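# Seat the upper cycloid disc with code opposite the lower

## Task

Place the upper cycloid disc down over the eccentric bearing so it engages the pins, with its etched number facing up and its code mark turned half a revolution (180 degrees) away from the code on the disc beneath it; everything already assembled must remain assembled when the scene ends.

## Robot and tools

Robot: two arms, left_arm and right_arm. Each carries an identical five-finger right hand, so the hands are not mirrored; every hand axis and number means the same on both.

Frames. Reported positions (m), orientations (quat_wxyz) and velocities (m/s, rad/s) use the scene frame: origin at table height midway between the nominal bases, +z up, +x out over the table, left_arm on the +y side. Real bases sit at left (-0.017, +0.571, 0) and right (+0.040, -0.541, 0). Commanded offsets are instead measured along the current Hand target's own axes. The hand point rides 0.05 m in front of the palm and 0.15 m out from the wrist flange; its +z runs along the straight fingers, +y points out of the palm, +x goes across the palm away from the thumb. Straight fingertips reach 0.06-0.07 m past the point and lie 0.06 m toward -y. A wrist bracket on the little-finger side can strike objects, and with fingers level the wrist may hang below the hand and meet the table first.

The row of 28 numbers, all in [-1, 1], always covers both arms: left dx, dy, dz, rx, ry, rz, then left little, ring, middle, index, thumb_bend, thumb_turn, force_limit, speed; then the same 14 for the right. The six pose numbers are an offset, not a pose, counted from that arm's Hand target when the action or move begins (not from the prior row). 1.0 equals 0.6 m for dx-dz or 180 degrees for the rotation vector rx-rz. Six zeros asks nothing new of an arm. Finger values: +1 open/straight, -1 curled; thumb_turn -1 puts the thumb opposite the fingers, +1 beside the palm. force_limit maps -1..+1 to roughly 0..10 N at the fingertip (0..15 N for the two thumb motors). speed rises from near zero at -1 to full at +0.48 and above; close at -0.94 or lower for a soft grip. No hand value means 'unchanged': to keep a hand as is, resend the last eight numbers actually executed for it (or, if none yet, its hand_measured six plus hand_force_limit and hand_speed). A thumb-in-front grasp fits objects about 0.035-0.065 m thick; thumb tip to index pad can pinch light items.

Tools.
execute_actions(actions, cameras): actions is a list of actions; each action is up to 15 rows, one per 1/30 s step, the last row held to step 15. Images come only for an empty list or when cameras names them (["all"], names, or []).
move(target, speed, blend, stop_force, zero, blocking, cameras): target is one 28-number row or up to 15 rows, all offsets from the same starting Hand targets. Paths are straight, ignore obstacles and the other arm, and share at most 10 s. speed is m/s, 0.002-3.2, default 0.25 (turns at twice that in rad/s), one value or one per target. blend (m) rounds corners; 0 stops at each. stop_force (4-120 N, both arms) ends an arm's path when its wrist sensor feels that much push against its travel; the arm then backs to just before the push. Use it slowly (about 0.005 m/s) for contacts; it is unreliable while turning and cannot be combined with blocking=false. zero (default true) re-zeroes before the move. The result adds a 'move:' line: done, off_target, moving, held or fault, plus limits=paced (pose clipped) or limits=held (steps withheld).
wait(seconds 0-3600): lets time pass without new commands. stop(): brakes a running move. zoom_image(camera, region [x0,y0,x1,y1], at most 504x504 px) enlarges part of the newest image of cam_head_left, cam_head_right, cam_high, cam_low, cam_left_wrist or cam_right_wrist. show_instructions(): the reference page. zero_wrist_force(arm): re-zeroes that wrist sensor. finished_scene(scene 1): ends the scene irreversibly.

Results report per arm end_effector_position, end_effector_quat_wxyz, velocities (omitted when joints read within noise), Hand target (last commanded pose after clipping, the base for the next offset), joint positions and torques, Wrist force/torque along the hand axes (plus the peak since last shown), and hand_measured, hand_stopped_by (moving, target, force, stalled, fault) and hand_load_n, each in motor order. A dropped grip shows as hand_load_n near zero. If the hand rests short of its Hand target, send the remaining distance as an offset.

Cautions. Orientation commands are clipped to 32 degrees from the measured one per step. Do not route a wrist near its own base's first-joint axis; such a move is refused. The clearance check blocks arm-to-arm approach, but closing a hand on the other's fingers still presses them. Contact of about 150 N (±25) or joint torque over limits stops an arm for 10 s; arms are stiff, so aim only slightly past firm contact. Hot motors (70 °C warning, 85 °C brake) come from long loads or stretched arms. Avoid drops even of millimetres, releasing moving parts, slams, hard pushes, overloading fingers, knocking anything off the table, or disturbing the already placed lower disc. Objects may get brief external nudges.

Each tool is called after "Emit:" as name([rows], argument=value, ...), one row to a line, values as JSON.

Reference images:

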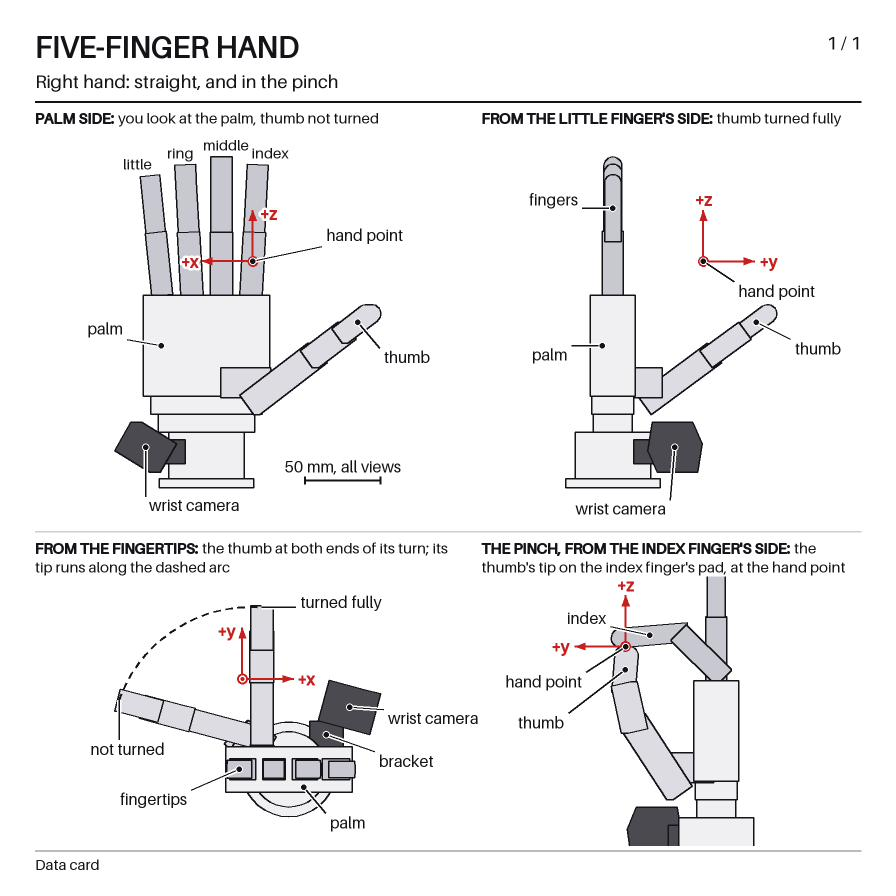

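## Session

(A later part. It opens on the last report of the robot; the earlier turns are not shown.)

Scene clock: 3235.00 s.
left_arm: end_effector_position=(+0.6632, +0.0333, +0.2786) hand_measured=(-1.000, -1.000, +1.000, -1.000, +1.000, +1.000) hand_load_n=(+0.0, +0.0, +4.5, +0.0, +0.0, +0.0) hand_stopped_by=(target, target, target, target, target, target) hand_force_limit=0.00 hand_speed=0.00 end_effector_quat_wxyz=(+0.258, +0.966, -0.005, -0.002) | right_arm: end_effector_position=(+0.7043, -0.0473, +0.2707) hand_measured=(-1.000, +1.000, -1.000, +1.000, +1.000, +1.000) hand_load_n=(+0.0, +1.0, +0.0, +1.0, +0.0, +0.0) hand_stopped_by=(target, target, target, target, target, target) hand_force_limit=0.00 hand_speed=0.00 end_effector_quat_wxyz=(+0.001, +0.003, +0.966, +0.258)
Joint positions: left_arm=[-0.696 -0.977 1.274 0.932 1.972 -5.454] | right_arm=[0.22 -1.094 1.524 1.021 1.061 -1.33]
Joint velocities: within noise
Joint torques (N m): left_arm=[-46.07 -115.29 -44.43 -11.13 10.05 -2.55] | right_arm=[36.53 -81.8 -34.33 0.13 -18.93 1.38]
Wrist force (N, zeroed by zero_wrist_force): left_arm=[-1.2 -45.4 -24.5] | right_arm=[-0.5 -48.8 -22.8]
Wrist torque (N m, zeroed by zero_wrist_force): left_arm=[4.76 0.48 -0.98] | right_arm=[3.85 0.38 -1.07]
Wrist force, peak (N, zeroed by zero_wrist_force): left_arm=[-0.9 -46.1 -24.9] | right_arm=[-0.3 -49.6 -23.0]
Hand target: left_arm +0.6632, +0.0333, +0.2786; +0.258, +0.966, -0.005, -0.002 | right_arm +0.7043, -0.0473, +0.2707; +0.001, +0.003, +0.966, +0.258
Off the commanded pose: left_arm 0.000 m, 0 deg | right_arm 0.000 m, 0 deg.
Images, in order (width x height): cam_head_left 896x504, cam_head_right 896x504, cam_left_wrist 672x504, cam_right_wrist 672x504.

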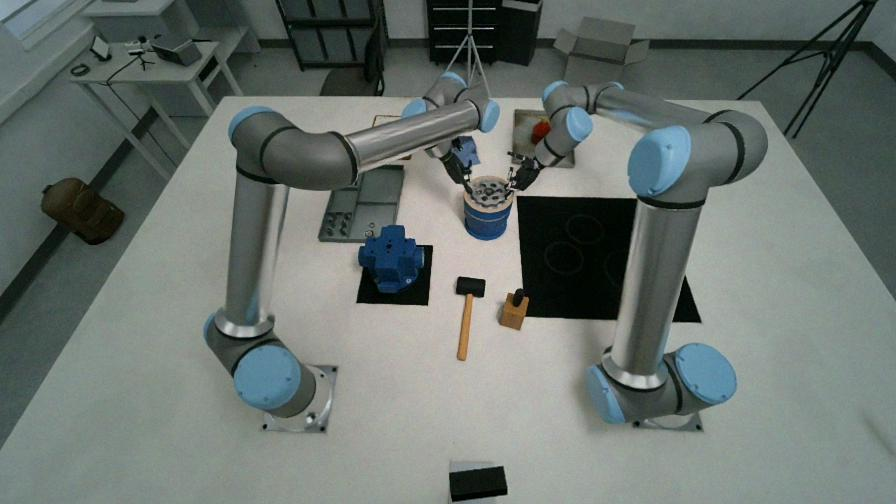

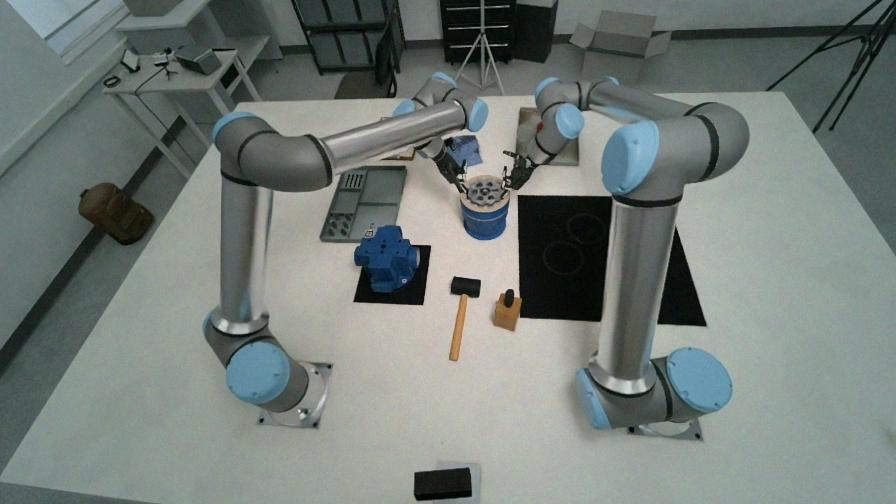

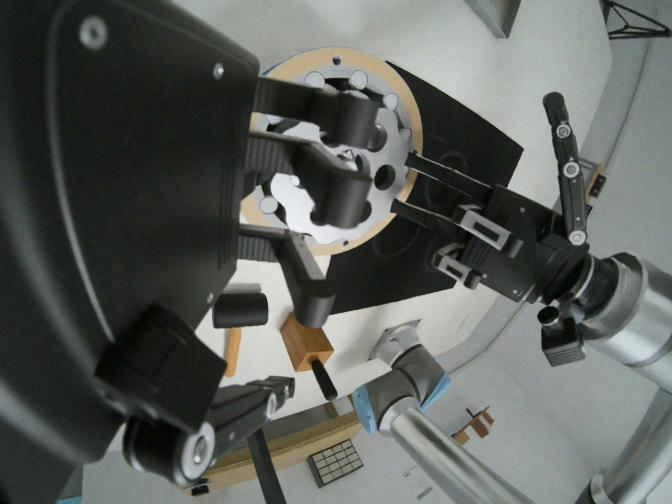

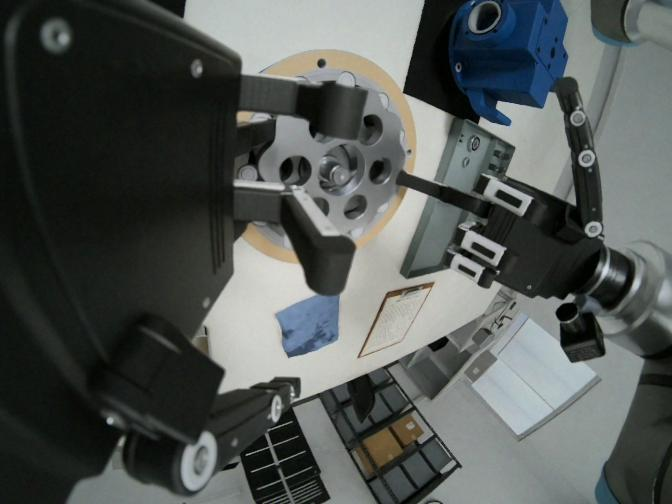

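Emit:
move([
  [0.002495,-0.000456,-0.000263,0,0,0,-1,-1,1,-1,1,1,0,0,-0.002497,0.000446,0.000258,0,0,0,-1,1,-1,1,1,1,0,0],
  [0.002495,-0.002123,0.002624,0,0,0,-1,-1,1,-1,1,1,0,0,-0.002497,-0.001221,0.003145,0,0,0,-1,1,-1,1,1,1,0,0],
], speed=0.005, cameras=["cam_high","cam_low","cam_right_wrist","cam_left_wrist"])

Emit:
zoom_image(camera="cam_high", region=[395, 192, 475, 265])

Emit:
zoom_image(camera="cam_low", region=[515, 190, 635, 235])

Emit:
zoom_image(camera="cam_right_wrist", region=[290, 120, 400, 240])

Emit:
zoom_image(camera="cam_left_wrist", region=[230, 40, 440, 250])

Scene clock: 3266.63 s.
left_arm: end_effector_position=(+0.6647, +0.0336, +0.2765) hand_measured=(-1.000, -1.000, +1.000, -1.000, +1.000, +1.000) hand_load_n=(+0.0, +0.0, +4.5, +0.0, +0.0, +0.0) hand_stopped_by=(target, target, target, target, target, target) hand_force_limit=0.00 hand_speed=0.00 end_effector_quat_wxyz=(+0.258, +0.966, -0.005, -0.002) | right_arm: end_effector_position=(+0.7058, -0.0470, +0.2687) hand_measured=(-1.000, +1.000, -1.000, +1.000, +1.000, +1.000) hand_load_n=(+0.0, +1.0, +0.0, +1.0, +0.0, +0.0) hand_stopped_by=(target, target, target, target, target, target) hand_force_limit=0.00 hand_speed=0.00 end_effector_quat_wxyz=(+0.001, +0.003, +0.966, +0.258)
Joint positions: left_arm=[-0.694 -0.973 1.273 0.93 1.973 -5.452] | right_arm=[0.22 -1.09 1.523 1.019 1.061 -1.33]
Joint torques (N m): left_arm=[-27.86 -81.09 -48.05 -12.44 16.3 0.79] | right_arm=[28.69 -63.21 -33.96 -1.94 -17.35 -1.04]
Wrist force (N, zeroed by zero_wrist_force): left_arm=[-3.5 -47.1 -25.7] | right_arm=[3.9 -43.8 -26.5]
Wrist torque (N m, zeroed by zero_wrist_force): left_arm=[4.97 0.38 -1.13] | right_arm=[3.76 0.52 -0.73]
Wrist force, peak (N, zeroed by zero_wrist_force): left_arm=[-3.4 -47.5 -26.0] | right_arm=[-0.2 -50.0 -23.5]
Hand target: left_arm +0.6647, +0.0336, +0.2766; +0.258, +0.966, -0.005, -0.002 | right_arm +0.7058, -0.0470, +0.2687; +0.001, +0.003, +0.966, +0.258
Off the commanded pose: left_arm 0.000 m, 0 deg | right_arm 0.000 m, 0 deg.
move: done
Images, in order (width x height): cam_high 896x504, cam_low 896x504, cam_left_wrist 672x504, cam_right_wrist 672x504.

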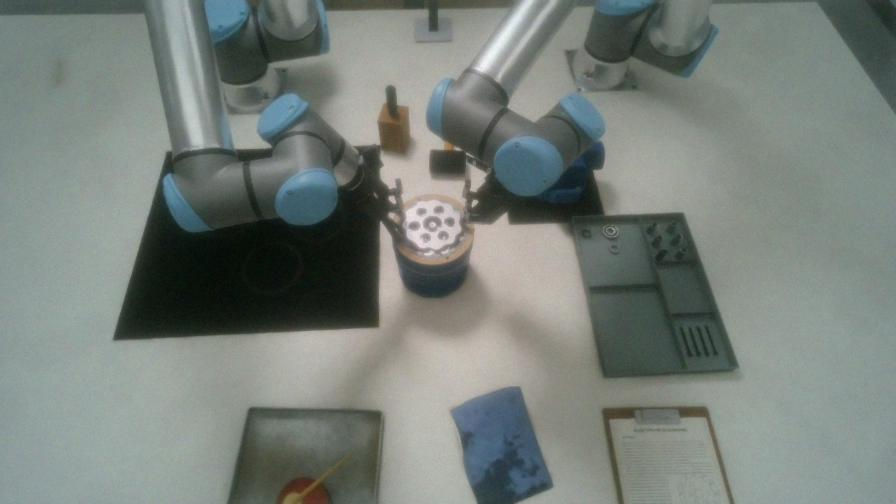

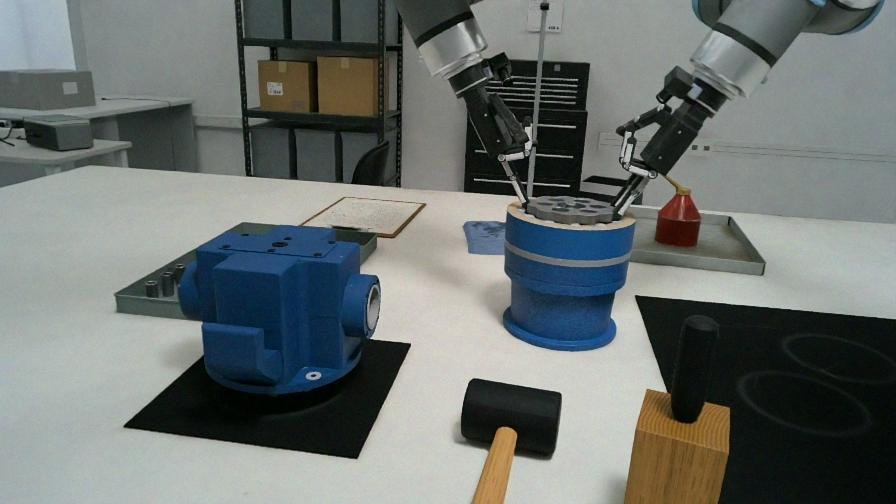

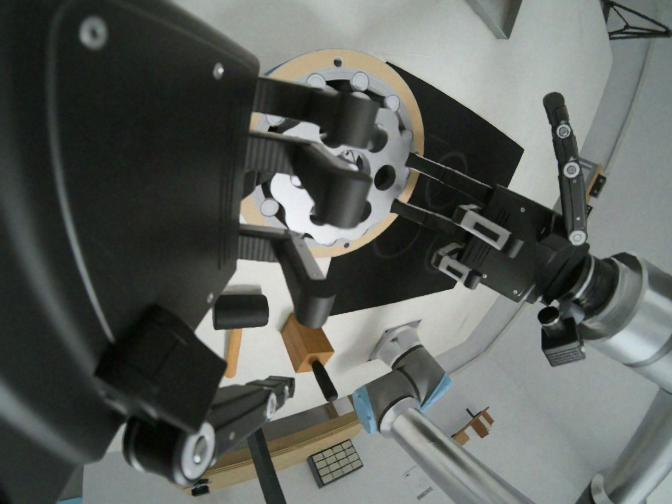

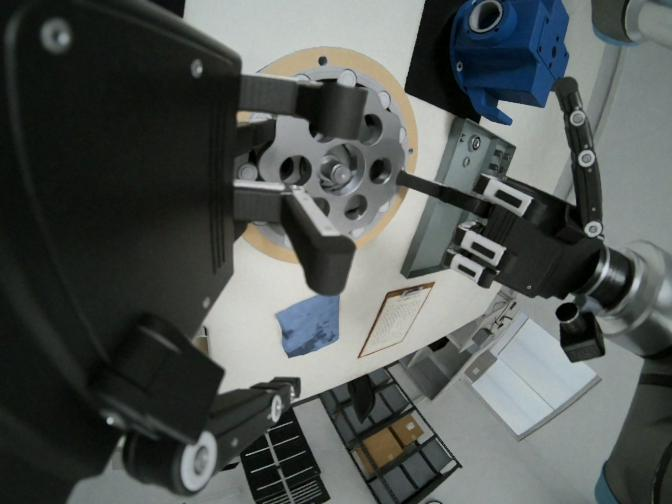

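Scaled by 6.300 from the camera's image (finer frame: 1280x720).

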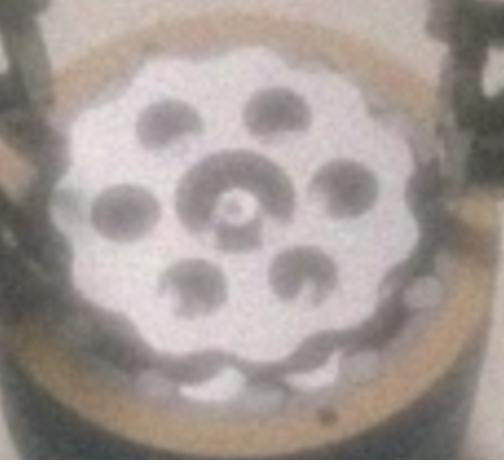

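Scaled by 4.200 from the camera's image (finer frame: 1280x720).

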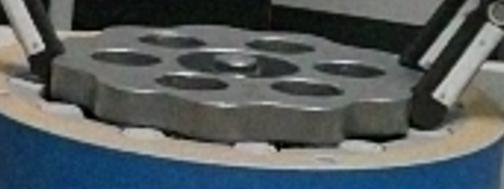

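Scaled by 4.200 from the camera's image (finer frame: 960x720).

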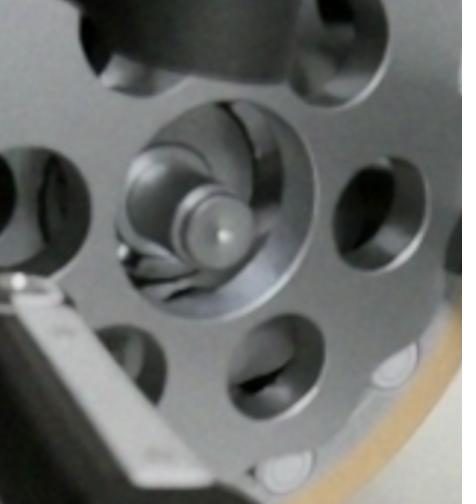

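Scaled by 2.400 from the camera's image (finer frame: 960x720).

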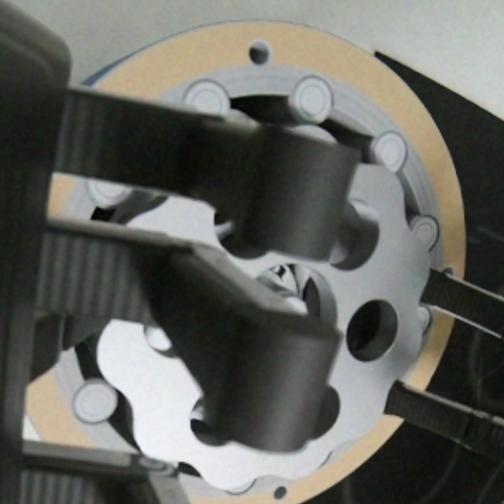

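Emit:
zoom_image(camera="cam_low", region=[555, 205, 595, 230])

Emit:
zoom_image(camera="cam_low", region=[590, 195, 635, 230])

Emit:
zoom_image(camera="cam_low", region=[515, 195, 560, 230])

Scaled by 12.600 from the camera's image (finer frame: 1280x720).

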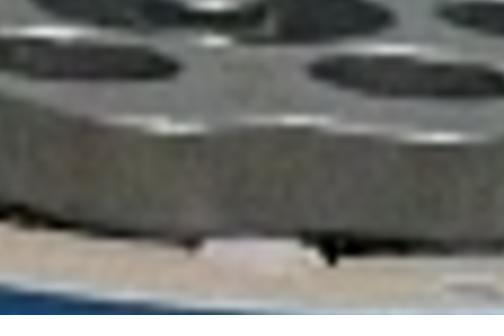

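Scaled by 11.200 from the camera's image (finer frame: 1280x720).

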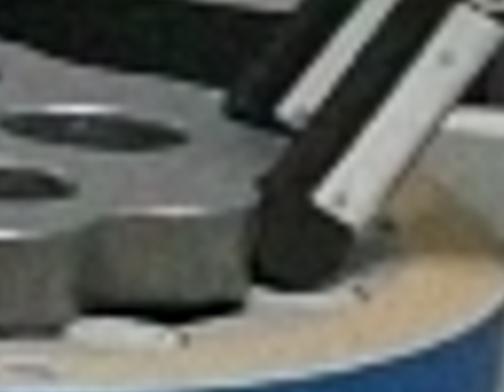

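Scaled by 11.200 from the camera's image (finer frame: 1280x720).

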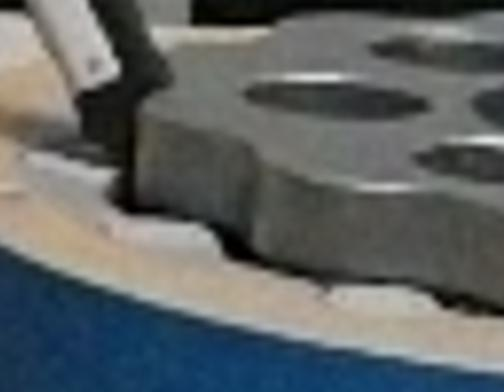

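Emit:
move(target=[0,0.03333,-0.05773,0,0,0,-1,-1,1,-1,1,1,0,0,0,0.03333,-0.05773,0,0,0,-1,1,-1,1,1,1,0,0], speed=0.03)

Scene clock: 3449.53 s.
left_arm: end_effector_position=(+0.6647, +0.0335, +0.3168) hand_measured=(-1.000, -1.000, +1.000, -1.000, +1.000, +1.000) hand_load_n=(+0.0, +0.0, +5.0, +0.0, +0.0, +0.0) hand_stopped_by=(target, target, target, target, target, target) hand_force_limit=0.00 hand_speed=0.00 end_effector_quat_wxyz=(+0.258, +0.966, -0.005, -0.002) | right_arm: end_effector_position=(+0.7059, -0.0470, +0.3089) hand_measured=(-1.000, +1.000, -1.000, +1.000, +1.000, +1.000) hand_load_n=(+0.0, +1.0, +0.0, +1.5, +0.0, +0.5) hand_stopped_by=(target, target, target, target, target, target) hand_force_limit=0.00 hand_speed=0.00 end_effector_quat_wxyz=(+0.001, +0.003, +0.966, +0.258)
Joint positions: left_arm=[-0.694 -0.992 1.229 0.992 1.973 -5.452] | right_arm=[0.221 -1.116 1.485 1.082 1.061 -1.33]
Joint torques (N m): left_arm=[-47 -91.38 -45.72 -11.81 12.69 -2.69] | right_arm=[46.51 -63.59 -35.09 -1.48 -13.66 0.93]
Wrist force (N, zeroed by zero_wrist_force): left_arm=[-1.5 -48.3 -26.3] | right_arm=[-0.4 -51.5 -24.3]
Wrist torque (N m, zeroed by zero_wrist_force): left_arm=[5.10 0.53 -1.04] | right_arm=[4.20 0.35 -1.10]
Wrist force, peak (N, zeroed by zero_wrist_force): left_arm=[-1.3 -49.0 -26.4] | right_arm=[-0.3 -52.2 -24.2]
Hand target: left_arm +0.6647, +0.0335, +0.3165; +0.258, +0.966, -0.005, -0.002 | right_arm +0.7058, -0.0470, +0.3087; +0.001, +0.003, +0.966, +0.258
Off the commanded pose: left_arm 0.000 m, 0 deg | right_arm 0.000 m, 0 deg.
move: done

Emit:
move(target=[0.06667,-0.000604,-0.000349,0,0,0,-1,-1,1,-1,1,1,0,0,-0.06667,0.000352,0.000203,0,0,0,-1,1,-1,1,1,1,0,0], speed=0.04)

Scene clock: 3460.50 s.
left_arm: end_effector_position=(+0.7048, +0.0336, +0.3164) hand_measured=(-1.000, -1.000, +1.000, -1.000, +1.000, +1.000) hand_load_n=(+0.0, +0.0, +4.5, +0.0, +0.0, +0.0) hand_stopped_by=(target, target, target, target, target, target) hand_force_limit=0.00 hand_speed=0.00 end_effector_quat_wxyz=(+0.257, +0.966, -0.005, -0.002) end_effector_velocity=(-0.002, -0.001, -0.001) end_effector_angular_velocity=(+0.000, +0.001, -0.001) | right_arm: end_effector_position=(+0.7459, -0.0470, +0.3087) hand_measured=(-1.000, +1.000, -1.000, +1.000, +1.000, +1.000) hand_load_n=(+0.0, +1.0, +0.0, +1.5, +0.0, +0.0) hand_stopped_by=(target, target, target, target, target, target) hand_force_limit=0.00 hand_speed=0.00 end_effector_quat_wxyz=(+0.001, +0.003, +0.966, +0.258)
Joint positions: left_arm=[-0.663 -0.926 1.126 1.043 1.983 -5.42] | right_arm=[0.209 -1.058 1.398 1.118 1.06 -1.342]
Joint velocities: left_arm=[-0.002 -0.002 0.005 -0.002 0 -0.001] | right_arm=[within noise]
Joint torques (N m): left_arm=[-44.82 -121.4 -42.22 -11.92 15.53 -2.7] | right_arm=[43.43 -85 -34.45 -1.21 -20.16 -0.67]
Wrist force (N, zeroed by zero_wrist_force): left_arm=[-1.8 -45.6 -24.1] | right_arm=[-0.6 -48.8 -22.8]
Wrist torque (N m, zeroed by zero_wrist_force): left_arm=[4.83 0.55 -1.02] | right_arm=[3.95 0.35 -1.02]
Wrist force, peak (N, zeroed by zero_wrist_force): left_arm=[-2.0 -50.8 -27.4] | right_arm=[-0.1 -54.4 -25.7]
Hand target: left_arm +0.7047, +0.0335, +0.3165; +0.258, +0.966, -0.005, -0.002 | right_arm +0.7458, -0.0470, +0.3087; +0.001, +0.003, +0.966, +0.258
Off the commanded pose: left_arm 0.000 m, 0 deg | right_arm 0.000 m, 0 deg.
move: done

Emit:
move(target=[0.06667,-0.000489,-0.000282,0,0,0,-1,-1,1,-1,1,1,0,0,-0.06667,0.000467,0.00027,0,0,0,-1,1,-1,1,1,1,0,0], speed=0.04)

Emit:
move(target=[0.06667,-0.000489,-0.000282,0,0,0,-1,-1,1,-1,1,1,0,0,-0.06667,0.000467,0.00027,0,0,0,-1,1,-1,1,1,1,0,0], speed=0.04)

Scene clock: 3468.40 s.
left_arm: end_effector_position=(+0.7448, +0.0335, +0.3164) hand_measured=(-1.000, -1.000, +1.000, -1.000, +1.000, +1.000) hand_load_n=(+0.0, +0.0, +5.0, +0.0, +0.0, +0.0) hand_stopped_by=(target, target, target, target, target, target) hand_force_limit=0.00 hand_speed=0.00 end_effector_quat_wxyz=(+0.257, +0.966, -0.005, -0.002) | right_arm: end_effector_position=(+0.7859, -0.0470, +0.3087) hand_measured=(-1.000, +1.000, -1.000, +1.000, +1.000, +1.000) hand_load_n=(+0.0, +1.0, -0.5, +1.5, +0.0, +0.0) hand_stopped_by=(target, target, target, target, target, target) hand_force_limit=0.00 hand_speed=0.00 end_effector_quat_wxyz=(+0.001, +0.003, +0.966, +0.258)
Joint positions: left_arm=[-0.635 -0.857 1.011 1.1 1.992 -5.391] | right_arm=[0.199 -0.998 1.304 1.157 1.059 -1.354]
Joint torques (N m): left_arm=[-50.58 -123.42 -41.85 -11.66 16.63 -2.29] | right_arm=[45.47 -91.52 -36.37 -1.2 -21.06 -1.01]
Wrist force (N, zeroed by zero_wrist_force): left_arm=[-1.5 -47.3 -25.4] | right_arm=[-0.6 -50.3 -24.0]
Wrist torque (N m, zeroed by zero_wrist_force): left_arm=[4.96 0.52 -1.04] | right_arm=[4.08 0.35 -1.06]
Wrist force, peak (N, zeroed by zero_wrist_force): left_arm=[-2.7 -50.2 -27.2] | right_arm=[-0.1 -54.0 -25.5]
Hand target: left_arm +0.7447, +0.0334, +0.3165; +0.258, +0.966, -0.005, -0.002 | right_arm +0.7858, -0.0469, +0.3087; +0.001, +0.003, +0.966, +0.258
Off the commanded pose: left_arm 0.000 m, 0 deg | right_arm 0.000 m, 0 deg.
move: done

Scene clock: 3469.70 s.
left_arm: end_effector_position=(+0.7848, +0.0335, +0.3163) hand_measured=(-1.000, -1.000, +1.000, -1.000, +1.000, +1.000) hand_load_n=(+0.0, +0.0, +5.0, +0.0, +0.0, +0.0) hand_stopped_by=(target, target, target, target, target, target) hand_force_limit=0.00 hand_speed=0.00 end_effector_quat_wxyz=(+0.257, +0.966, -0.005, -0.002) end_effector_velocity=(-0.001, +0.000, -0.001) end_effector_angular_velocity=(+0.000, +0.000, -0.002) | right_arm: end_effector_position=(+0.8259, -0.0470, +0.3086) hand_measured=(-1.000, +1.000, -1.000, +1.000, +1.000, +1.000) hand_load_n=(+0.0, +1.0, +0.0, +1.5, +0.0, +0.0) hand_stopped_by=(target, target, target, target, target, target) hand_force_limit=0.00 hand_speed=0.00 end_effector_quat_wxyz=(+0.001, +0.003, +0.966, +0.258)
Joint positions: left_arm=[-0.609 -0.781 0.882 1.165 2 -5.363] | right_arm=[0.19 -0.935 1.202 1.201 1.058 -1.364]
Joint velocities: left_arm=[-0.001 -0.002 0.005 -0.003 0 0.001] | right_arm=[within noise]
Joint torques (N m): left_arm=[-55.72 -132.9 -42.59 -11.74 17.65 -2.51] | right_arm=[49.79 -90.81 -36.49 -0.52 -21.45 -1.14]
Wrist force (N, zeroed by zero_wrist_force): left_arm=[-1.6 -49.0 -25.9] | right_arm=[-1.0 -51.9 -24.8]
Wrist torque (N m, zeroed by zero_wrist_force): left_arm=[5.09 0.52 -1.03] | right_arm=[4.25 0.40 -1.12]
Wrist force, peak (N, zeroed by zero_wrist_force): left_arm=[-1.5 -51.2 -27.6] | right_arm=[-0.7 -54.3 -26.0]
Hand target: left_arm +0.7847, +0.0334, +0.3164; +0.258, +0.966, -0.005, -0.002 | right_arm +0.8258, -0.0469, +0.3087; +0.001, +0.003, +0.966, +0.258
Off the commanded pose: left_arm 0.000 m, 0 deg | right_arm 0.000 m, 0 deg.
move: done

Emit:
move(target=[0.06667,-0.00055,-0.00032,0,0,0,-1,-1,1,-1,1,1,0,0,-0.06667,0.00041,0.00024,0,0,0,-1,1,-1,1,1,1,0,0], speed=0.04)

Emit:
move(target=[0.05,-0.00041,-0.00024,0,0,0,-1,-1,1,-1,1,1,0,0,-0.05,0.00031,0.00018,0,0,0,-1,1,-1,1,1,1,0,0], speed=0.04, cameras=["all"])

Scene clock: 3477.13 s.
left_arm: end_effector_position=(+0.8247, +0.0335, +0.3162) hand_measured=(-1.000, -1.000, +1.000, -1.000, +1.000, +1.000) hand_load_n=(+0.0, +0.0, +5.0, +0.0, +0.0, +0.0) hand_stopped_by=(target, target, target, target, target, target) hand_force_limit=0.00 hand_speed=0.00 end_effector_quat_wxyz=(+0.257, +0.966, -0.005, -0.002) | right_arm: end_effector_position=(+0.8659, -0.0469, +0.3086) hand_measured=(-1.000, +1.000, -1.000, +1.000, +1.000, +1.000) hand_load_n=(+0.0, +1.0, +0.0, +1.5, +0.0, +0.0) hand_stopped_by=(target, target, target, target, target, target) hand_force_limit=0.00 hand_speed=0.00 end_effector_quat_wxyz=(+0.001, +0.003, +0.966, +0.258)
Joint positions: left_arm=[-0.585 -0.695 0.729 1.242 2.007 -5.338] | right_arm=[0.182 -0.869 1.092 1.25 1.057 -1.374]
Joint torques (N m): left_arm=[-57.28 -130.17 -41.07 -10.77 18.19 -2.33] | right_arm=[54.4 -99.3 -34.44 -1.03 -21.45 -1.37]
Wrist force (N, zeroed by zero_wrist_force): left_arm=[-1.9 -49.7 -25.9] | right_arm=[-0.7 -53.0 -24.7]
Wrist torque (N m, zeroed by zero_wrist_force): left_arm=[5.17 0.51 -1.07] | right_arm=[4.23 0.32 -1.09]
Wrist force, peak (N, zeroed by zero_wrist_force): left_arm=[-2.3 -54.4 -29.2] | right_arm=[-0.5 -57.9 -27.7]
Hand target: left_arm +0.8247, +0.0334, +0.3164; +0.258, +0.966, -0.005, -0.002 | right_arm +0.8658, -0.0469, +0.3086; +0.001, +0.003, +0.966, +0.258
Off the commanded pose: left_arm 0.000 m, 0 deg | right_arm 0.000 m, 0 deg.
move: done

Scene clock: 3478.20 s.
left_arm: end_effector_position=(+0.8547, +0.0335, +0.3162) hand_measured=(-1.000, -1.000, +1.000, -1.000, +1.000, +1.000) hand_load_n=(+0.0, +0.0, +5.0, +0.0, +0.0, +0.0) hand_stopped_by=(target, target, target, target, target, target) hand_force_limit=0.00 hand_speed=0.00 end_effector_quat_wxyz=(+0.257, +0.966, -0.005, -0.002) | right_arm: end_effector_position=(+0.8959, -0.0469, +0.3086) hand_measured=(-1.000, +1.000, -1.000, +1.000, +1.000, +1.000) hand_load_n=(+0.0, +1.0, +0.0, +1.0, +0.0, +0.0) hand_stopped_by=(target, target, target, target, target, target) hand_force_limit=0.00 hand_speed=0.00 end_effector_quat_wxyz=(+0.001, +0.003, +0.966, +0.258)
Joint positions: left_arm=[-0.568 -0.619 0.59 1.313 2.012 -5.32] | right_arm=[0.176 -0.815 1.001 1.291 1.056 -1.38]
Joint torques (N m): left_arm=[-60.8 -139.08 -40.2 -10.89 18.54 -1.3] | right_arm=[56.46 -103.68 -35.95 -0.45 -21.83 -1.49]
Wrist force (N, zeroed by zero_wrist_force): left_arm=[-1.6 -50.6 -26.5] | right_arm=[-1.0 -53.4 -25.2]
Wrist torque (N m, zeroed by zero_wrist_force): left_arm=[5.17 0.47 -1.09] | right_arm=[4.30 0.32 -1.08]
Wrist force, peak (N, zeroed by zero_wrist_force): left_arm=[-2.5 -54.0 -28.3] | right_arm=[-0.9 -56.8 -27.4]
Hand target: left_arm +0.8547, +0.0334, +0.3163; +0.258, +0.966, -0.005, -0.002 | right_arm +0.8958, -0.0469, +0.3086; +0.001, +0.003, +0.966, +0.258
Off the commanded pose: left_arm 0.000 m, 0 deg | right_arm 0.000 m, 0 deg.
move: done

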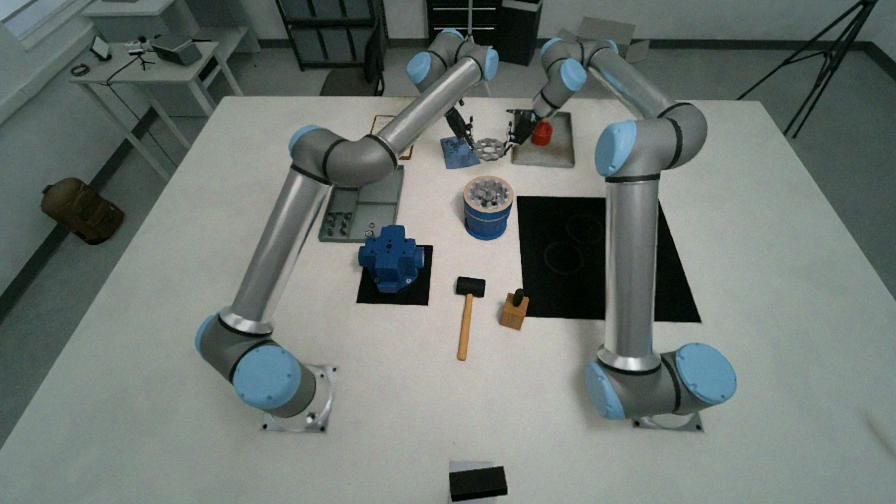

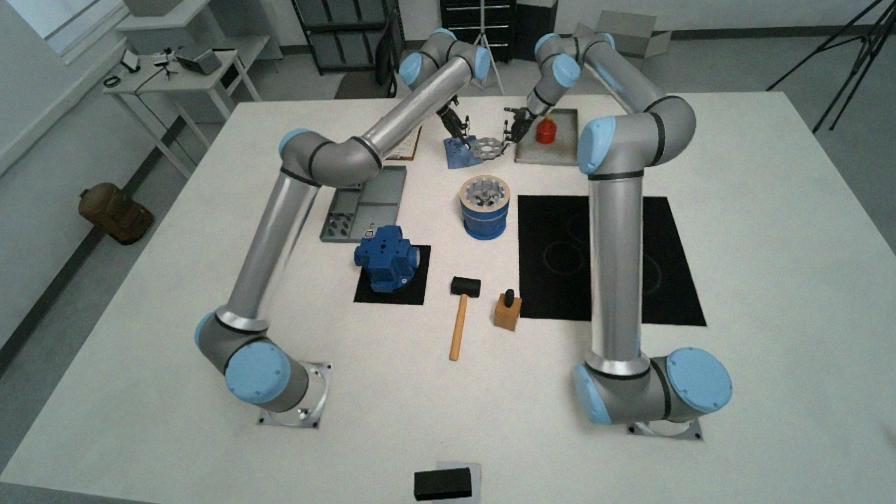

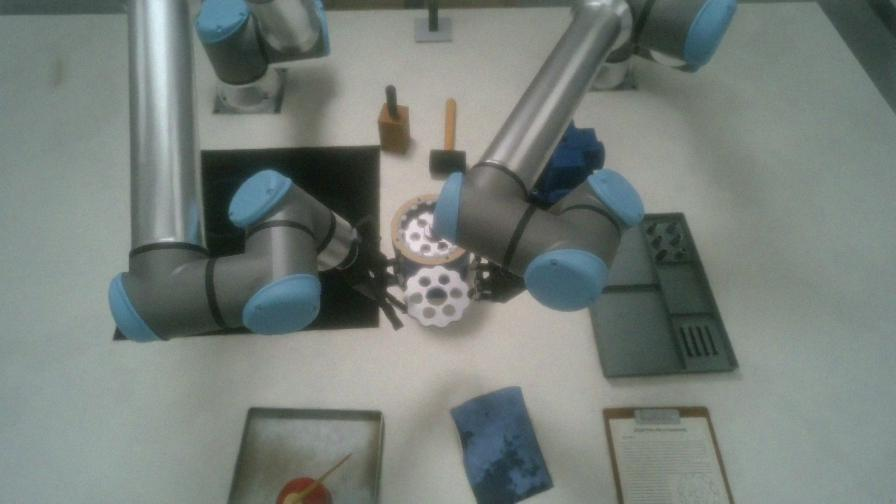

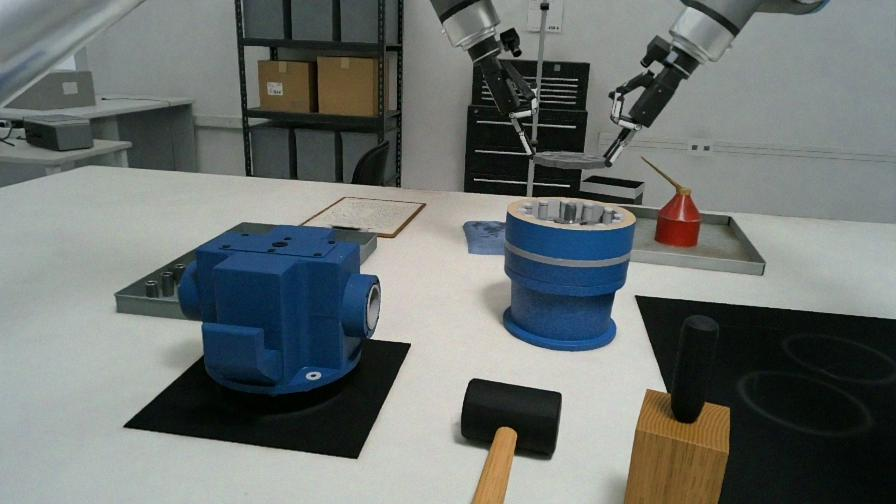

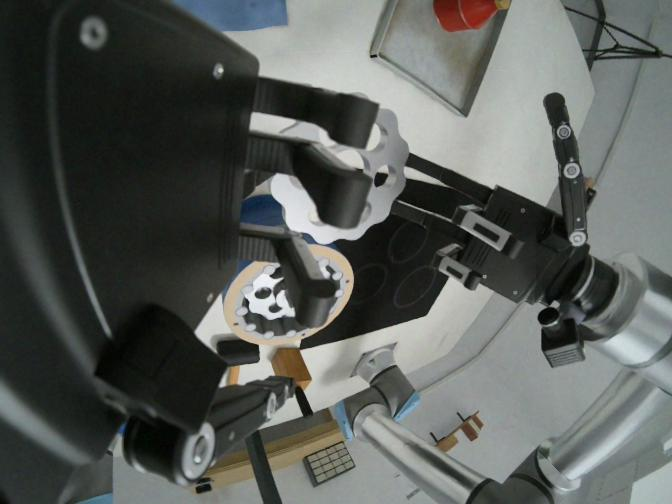

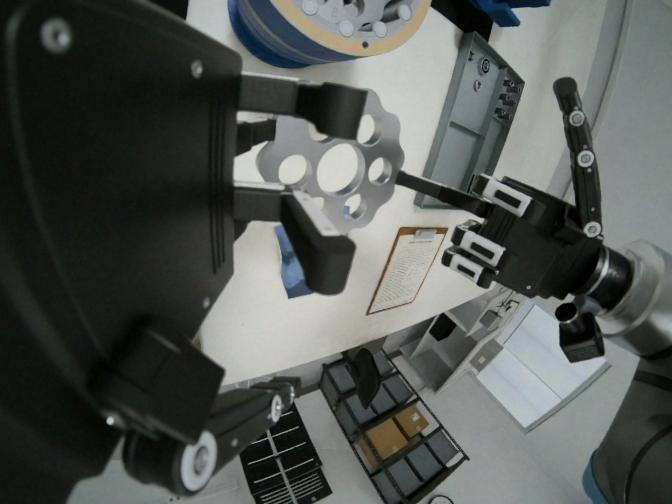

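Emit:
zoom_image(camera="cam_low", region=[500, 185, 640, 250])

Emit:
zoom_image(camera="cam_low", region=[540, 190, 605, 230])

Emit:
zoom_image(camera="cam_left_wrist", region=[215, 235, 365, 355])

Emit:
zoom_image(camera="cam_high", region=[385, 190, 485, 280])

Scaled by 3.600 from the camera's image (finer frame: 1280x720).

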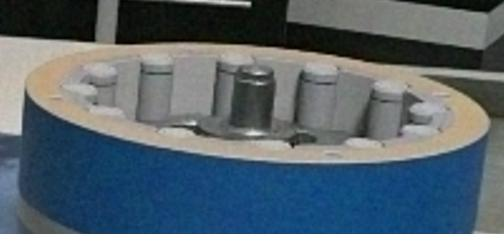

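Scaled by 7.754 from the camera's image (finer frame: 1280x720).

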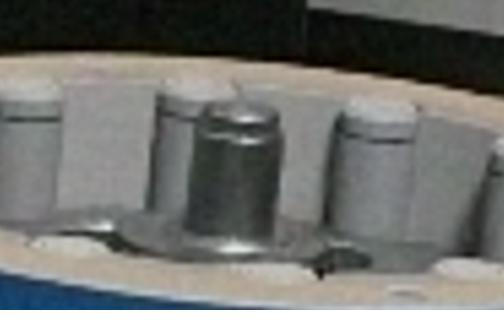

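Scaled by 3.360 from the camera's image (finer frame: 960x720).

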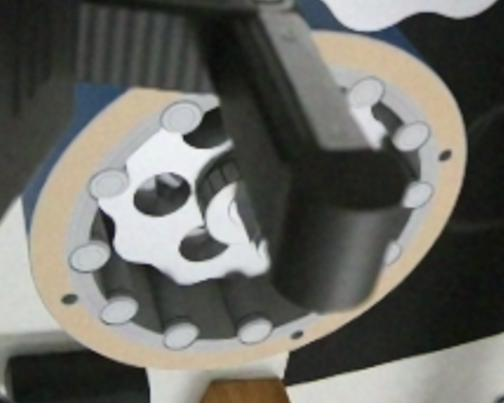

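Scaled by 5.040 from the camera's image (finer frame: 1280x720).

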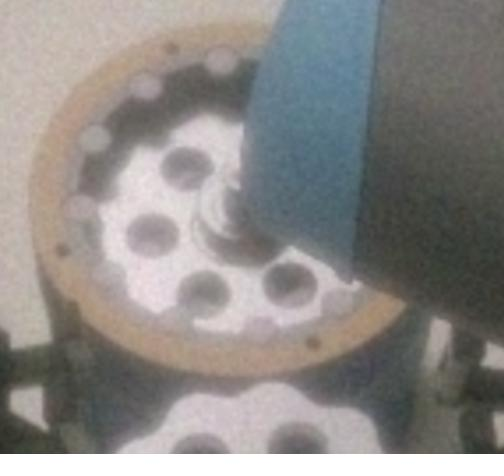

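Emit:
zoom_image(camera="cam_low", region=[515, 195, 575, 232])

Emit:
zoom_image(camera="cam_low", region=[565, 195, 625, 232])

Emit:
zoom_image(camera="cam_left_wrist", region=[225, 255, 305, 345])

Emit:
zoom_image(camera="cam_head_left", region=[450, 165, 525, 245])

Emit:
zoom_image(camera="cam_head_right", region=[450, 165, 525, 245])

Scaled by 8.400 from the camera's image (finer frame: 1280x720).

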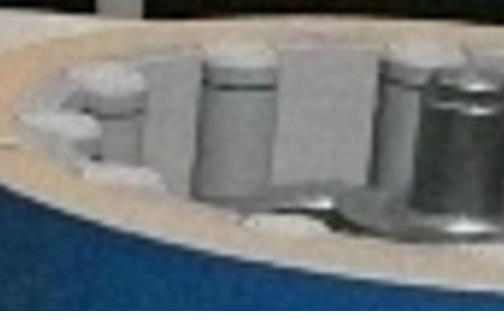

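Scaled by 8.400 from the camera's image (finer frame: 1280x720).

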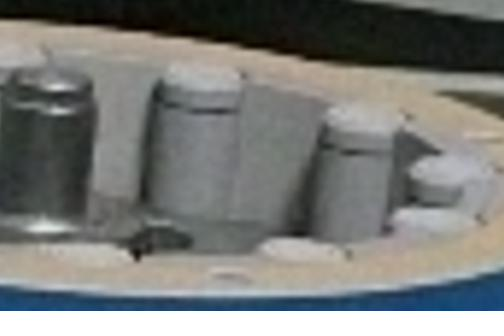

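Scaled by 5.600 from the camera's image (finer frame: 960x720).

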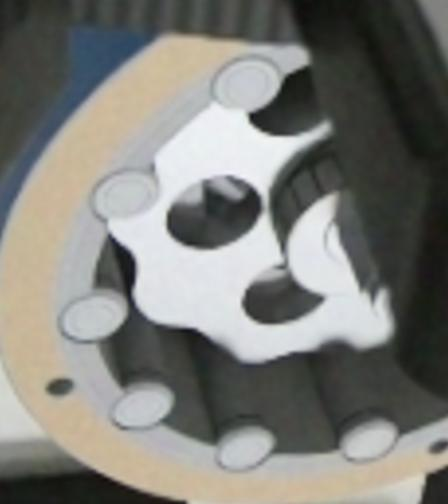

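Scaled by 6.300 from the camera's image (finer frame: 1280x720).

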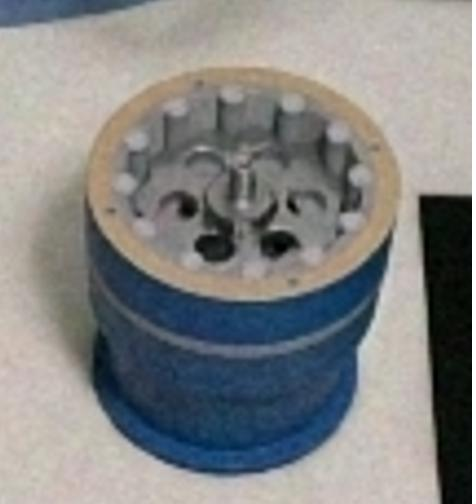

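Scaled by 6.300 from the camera's image (finer frame: 1280x720).

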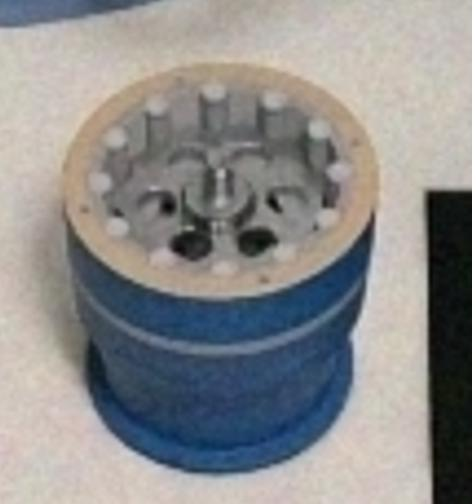

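Emit:
move(target=[0,-0.08333,0.14434,0,0,0,-1,-1,1,-1,1,1,0,0,0,-0.08333,0.14434,0,0,0,-1,1,-1,1,1,1,0,0], speed=0.05)

Scene clock: 3574.53 s.
left_arm: end_effector_position=(+0.8546, +0.0336, +0.2160) hand_measured=(-1.000, -1.000, +1.000, -1.000, +1.000, +1.000) hand_load_n=(+0.0, +0.0, +4.5, +0.0, +0.0, +0.0) hand_stopped_by=(target, target, target, target, target, target) hand_force_limit=0.00 hand_speed=0.00 end_effector_quat_wxyz=(+0.258, +0.966, -0.005, -0.002) | right_arm: end_effector_position=(+0.8958, -0.0470, +0.2085) hand_measured=(-1.000, +1.000, -1.000, +1.000, +1.000, +1.000) hand_load_n=(+0.0, +1.0, +0.0, +1.0, -0.5, +0.0) hand_stopped_by=(target, target, target, target, target, target) hand_force_limit=0.00 hand_speed=0.00 end_effector_quat_wxyz=(+0.001, +0.003, +0.966, +0.258)
Joint positions: left_arm=[-0.568 -0.605 0.74 1.148 2.012 -5.32] | right_arm=[0.176 -0.768 1.097 1.147 1.056 -1.38]
Joint torques (N m): left_arm=[-35.53 -138.2 -61.52 -1.35 17.74 1.19] | right_arm=[37.34 -104.23 -47.39 4.54 -19 -2.27]
Wrist force (N, zeroed by zero_wrist_force): left_arm=[-1.6 -46.5 -23.1] | right_arm=[-0.1 -48.5 -23.0]
Wrist torque (N m, zeroed by zero_wrist_force): left_arm=[4.66 0.57 -1.01] | right_arm=[3.97 0.35 -1.01]
Wrist force, peak (N, zeroed by zero_wrist_force): left_arm=[-2.2 -52.8 -28.3] | right_arm=[-1.5 -55.7 -26.6]
Hand target: left_arm +0.8546, +0.0336, +0.2163; +0.258, +0.966, -0.005, -0.002 | right_arm +0.8958, -0.0470, +0.2086; +0.001, +0.003, +0.966, +0.258
Off the commanded pose: left_arm 0.000 m, 0 deg | right_arm 0.000 m, 0 deg.
move: done

Emit:
move(target=[0,-0.0666,0.11547,0,0,0,-1,-1,1,-1,1,1,0,0,0,-0.0666,0.11547,0,0,0,-1,1,-1,1,1,1,0,0], speed=0.05)

Emit:
move(target=[0,-0.01667,0.02887,0,0,0,-1,-1,1,-1,1,1,0,0,0,-0.01667,0.02887,0,0,0,-1,1,-1,1,1,1,0,0], speed=0.01, stop_force=8, cameras=["cam_high","cam_left_wrist","cam_right_wrist"])

Scene clock: 3585.87 s.
left_arm: end_effector_position=(+0.8545, +0.0338, +0.1359) hand_measured=(-1.000, -1.000, +1.000, -1.000, +1.000, +1.000) hand_load_n=(+0.0, +0.0, +4.0, -0.5, +0.0, +0.0) hand_stopped_by=(target, target, target, target, target, target) hand_force_limit=0.00 hand_speed=0.00 end_effector_quat_wxyz=(+0.258, +0.966, -0.005, -0.002) | right_arm: end_effector_position=(+0.8958, -0.0471, +0.1284) hand_measured=(-1.000, +1.000, -1.000, +1.000, +1.000, +1.000) hand_load_n=(+0.0, +1.5, +0.0, +1.0, +0.0, +0.0) hand_stopped_by=(target, target, target, target, target, target) hand_force_limit=0.00 hand_speed=0.00 end_effector_quat_wxyz=(+0.001, +0.003, +0.966, +0.258)
Joint positions: left_arm=[-0.568 -0.57 0.816 1.037 2.012 -5.32] | right_arm=[0.176 -0.714 1.148 1.042 1.056 -1.38]
Joint torques (N m): left_arm=[-30.19 -148.79 -59.32 -0.17 16.67 1.66] | right_arm=[29.4 -104.41 -45.1 3.71 -18.67 -2.38]
Wrist force (N, zeroed by zero_wrist_force): left_arm=[-0.8 -40.7 -20.6] | right_arm=[0.0 -43.6 -20.1]
Wrist torque (N m, zeroed by zero_wrist_force): left_arm=[4.32 0.56 -0.82] | right_arm=[3.52 0.44 -0.96]
Wrist force, peak (N, zeroed by zero_wrist_force): left_arm=[-1.4 -46.1 -24.3] | right_arm=[0.1 -48.9 -23.0]
Hand target: left_arm +0.8545, +0.0338, +0.1364; +0.258, +0.966, -0.005, -0.002 | right_arm +0.8958, -0.0471, +0.1287; +0.001, +0.003, +0.966, +0.258
Off the commanded pose: left_arm 0.000 m, 0 deg | right_arm 0.000 m, 0 deg.
move: done

Scene clock: 3588.50 s.
left_arm: end_effector_position=(+0.8545, +0.0338, +0.1162) hand_measured=(-1.000, -1.000, +1.000, -1.000, +1.000, +1.000) hand_load_n=(+0.0, +0.0, +4.0, +0.0, +0.0, +0.0) hand_stopped_by=(target, target, target, target, target, target) hand_force_limit=0.00 hand_speed=0.00 end_effector_quat_wxyz=(+0.258, +0.966, -0.005, -0.002) | right_arm: end_effector_position=(+0.8958, -0.0471, +0.1086) hand_measured=(-1.000, +1.000, -1.000, +1.000, +1.000, +1.000) hand_load_n=(+0.5, +1.0, +0.0, +1.0, +0.0, +0.0) hand_stopped_by=(target, target, target, target, target, target) hand_force_limit=0.00 hand_speed=0.00 end_effector_quat_wxyz=(+0.001, +0.003, +0.966, +0.258)
Joint positions: left_arm=[-0.568 -0.559 0.831 1.012 2.012 -5.32] | right_arm=[0.176 -0.699 1.157 1.018 1.056 -1.38]
Joint torques (N m): left_arm=[-28.69 -128.52 -50.43 -1.95 15.71 1.5] | right_arm=[28.6 -105.56 -40.06 3.15 -16.86 -2.74]
Wrist force (N, zeroed by zero_wrist_force): left_arm=[0.0 -39.4 -20.1] | right_arm=[0.6 -42.3 -19.3]
Wrist torque (N m, zeroed by zero_wrist_force): left_arm=[4.21 0.46 -0.75] | right_arm=[3.40 0.39 -0.92]
Wrist force, peak (N, zeroed by zero_wrist_force): left_arm=[-0.9 -41.5 -21.4] | right_arm=[0.5 -43.9 -19.8]
Hand target: left_arm +0.8545, +0.0338, +0.1163; +0.258, +0.966, -0.005, -0.002 | right_arm +0.8958, -0.0471, +0.1087; +0.001, +0.003, +0.966, +0.258
Off the commanded pose: left_arm 0.000 m, 0 deg | right_arm 0.000 m, 0 deg.
move: done

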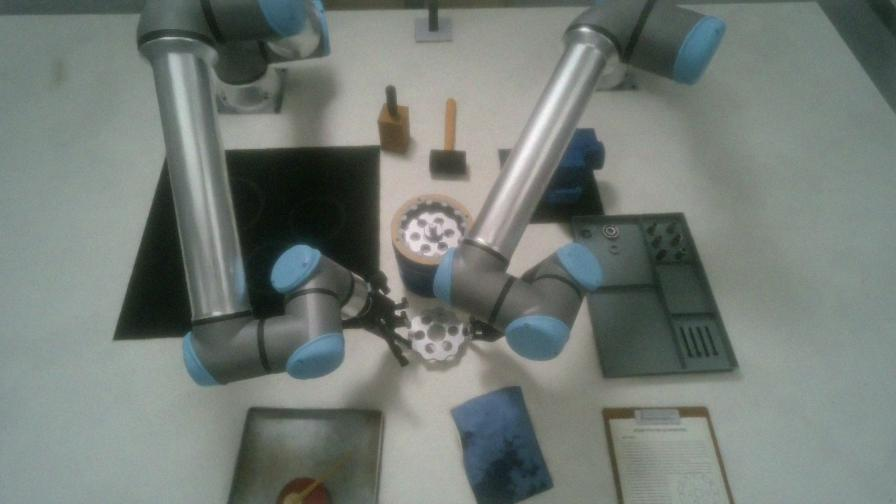

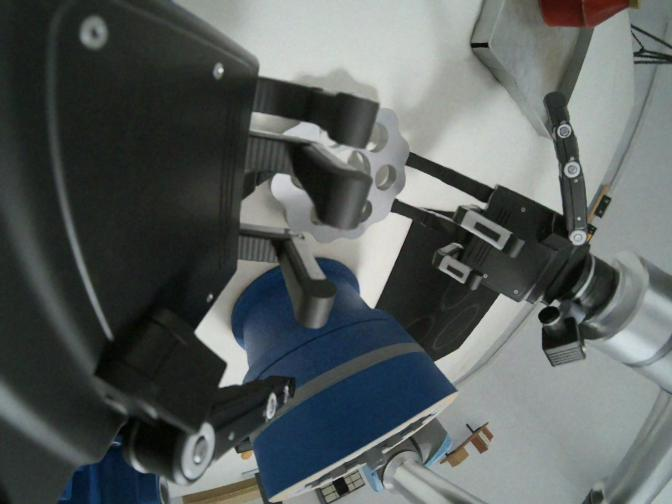

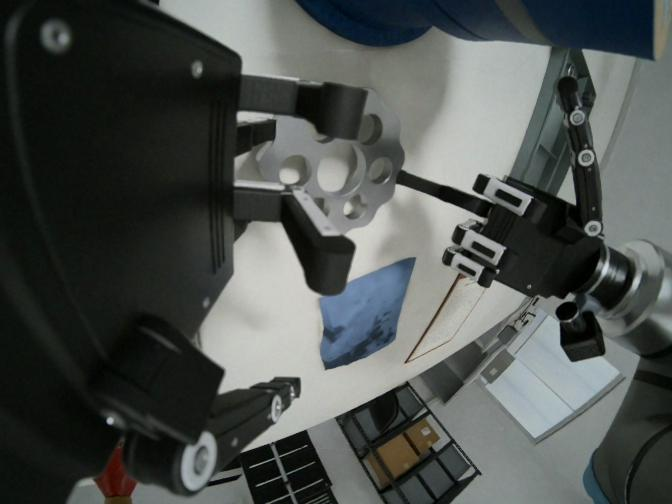

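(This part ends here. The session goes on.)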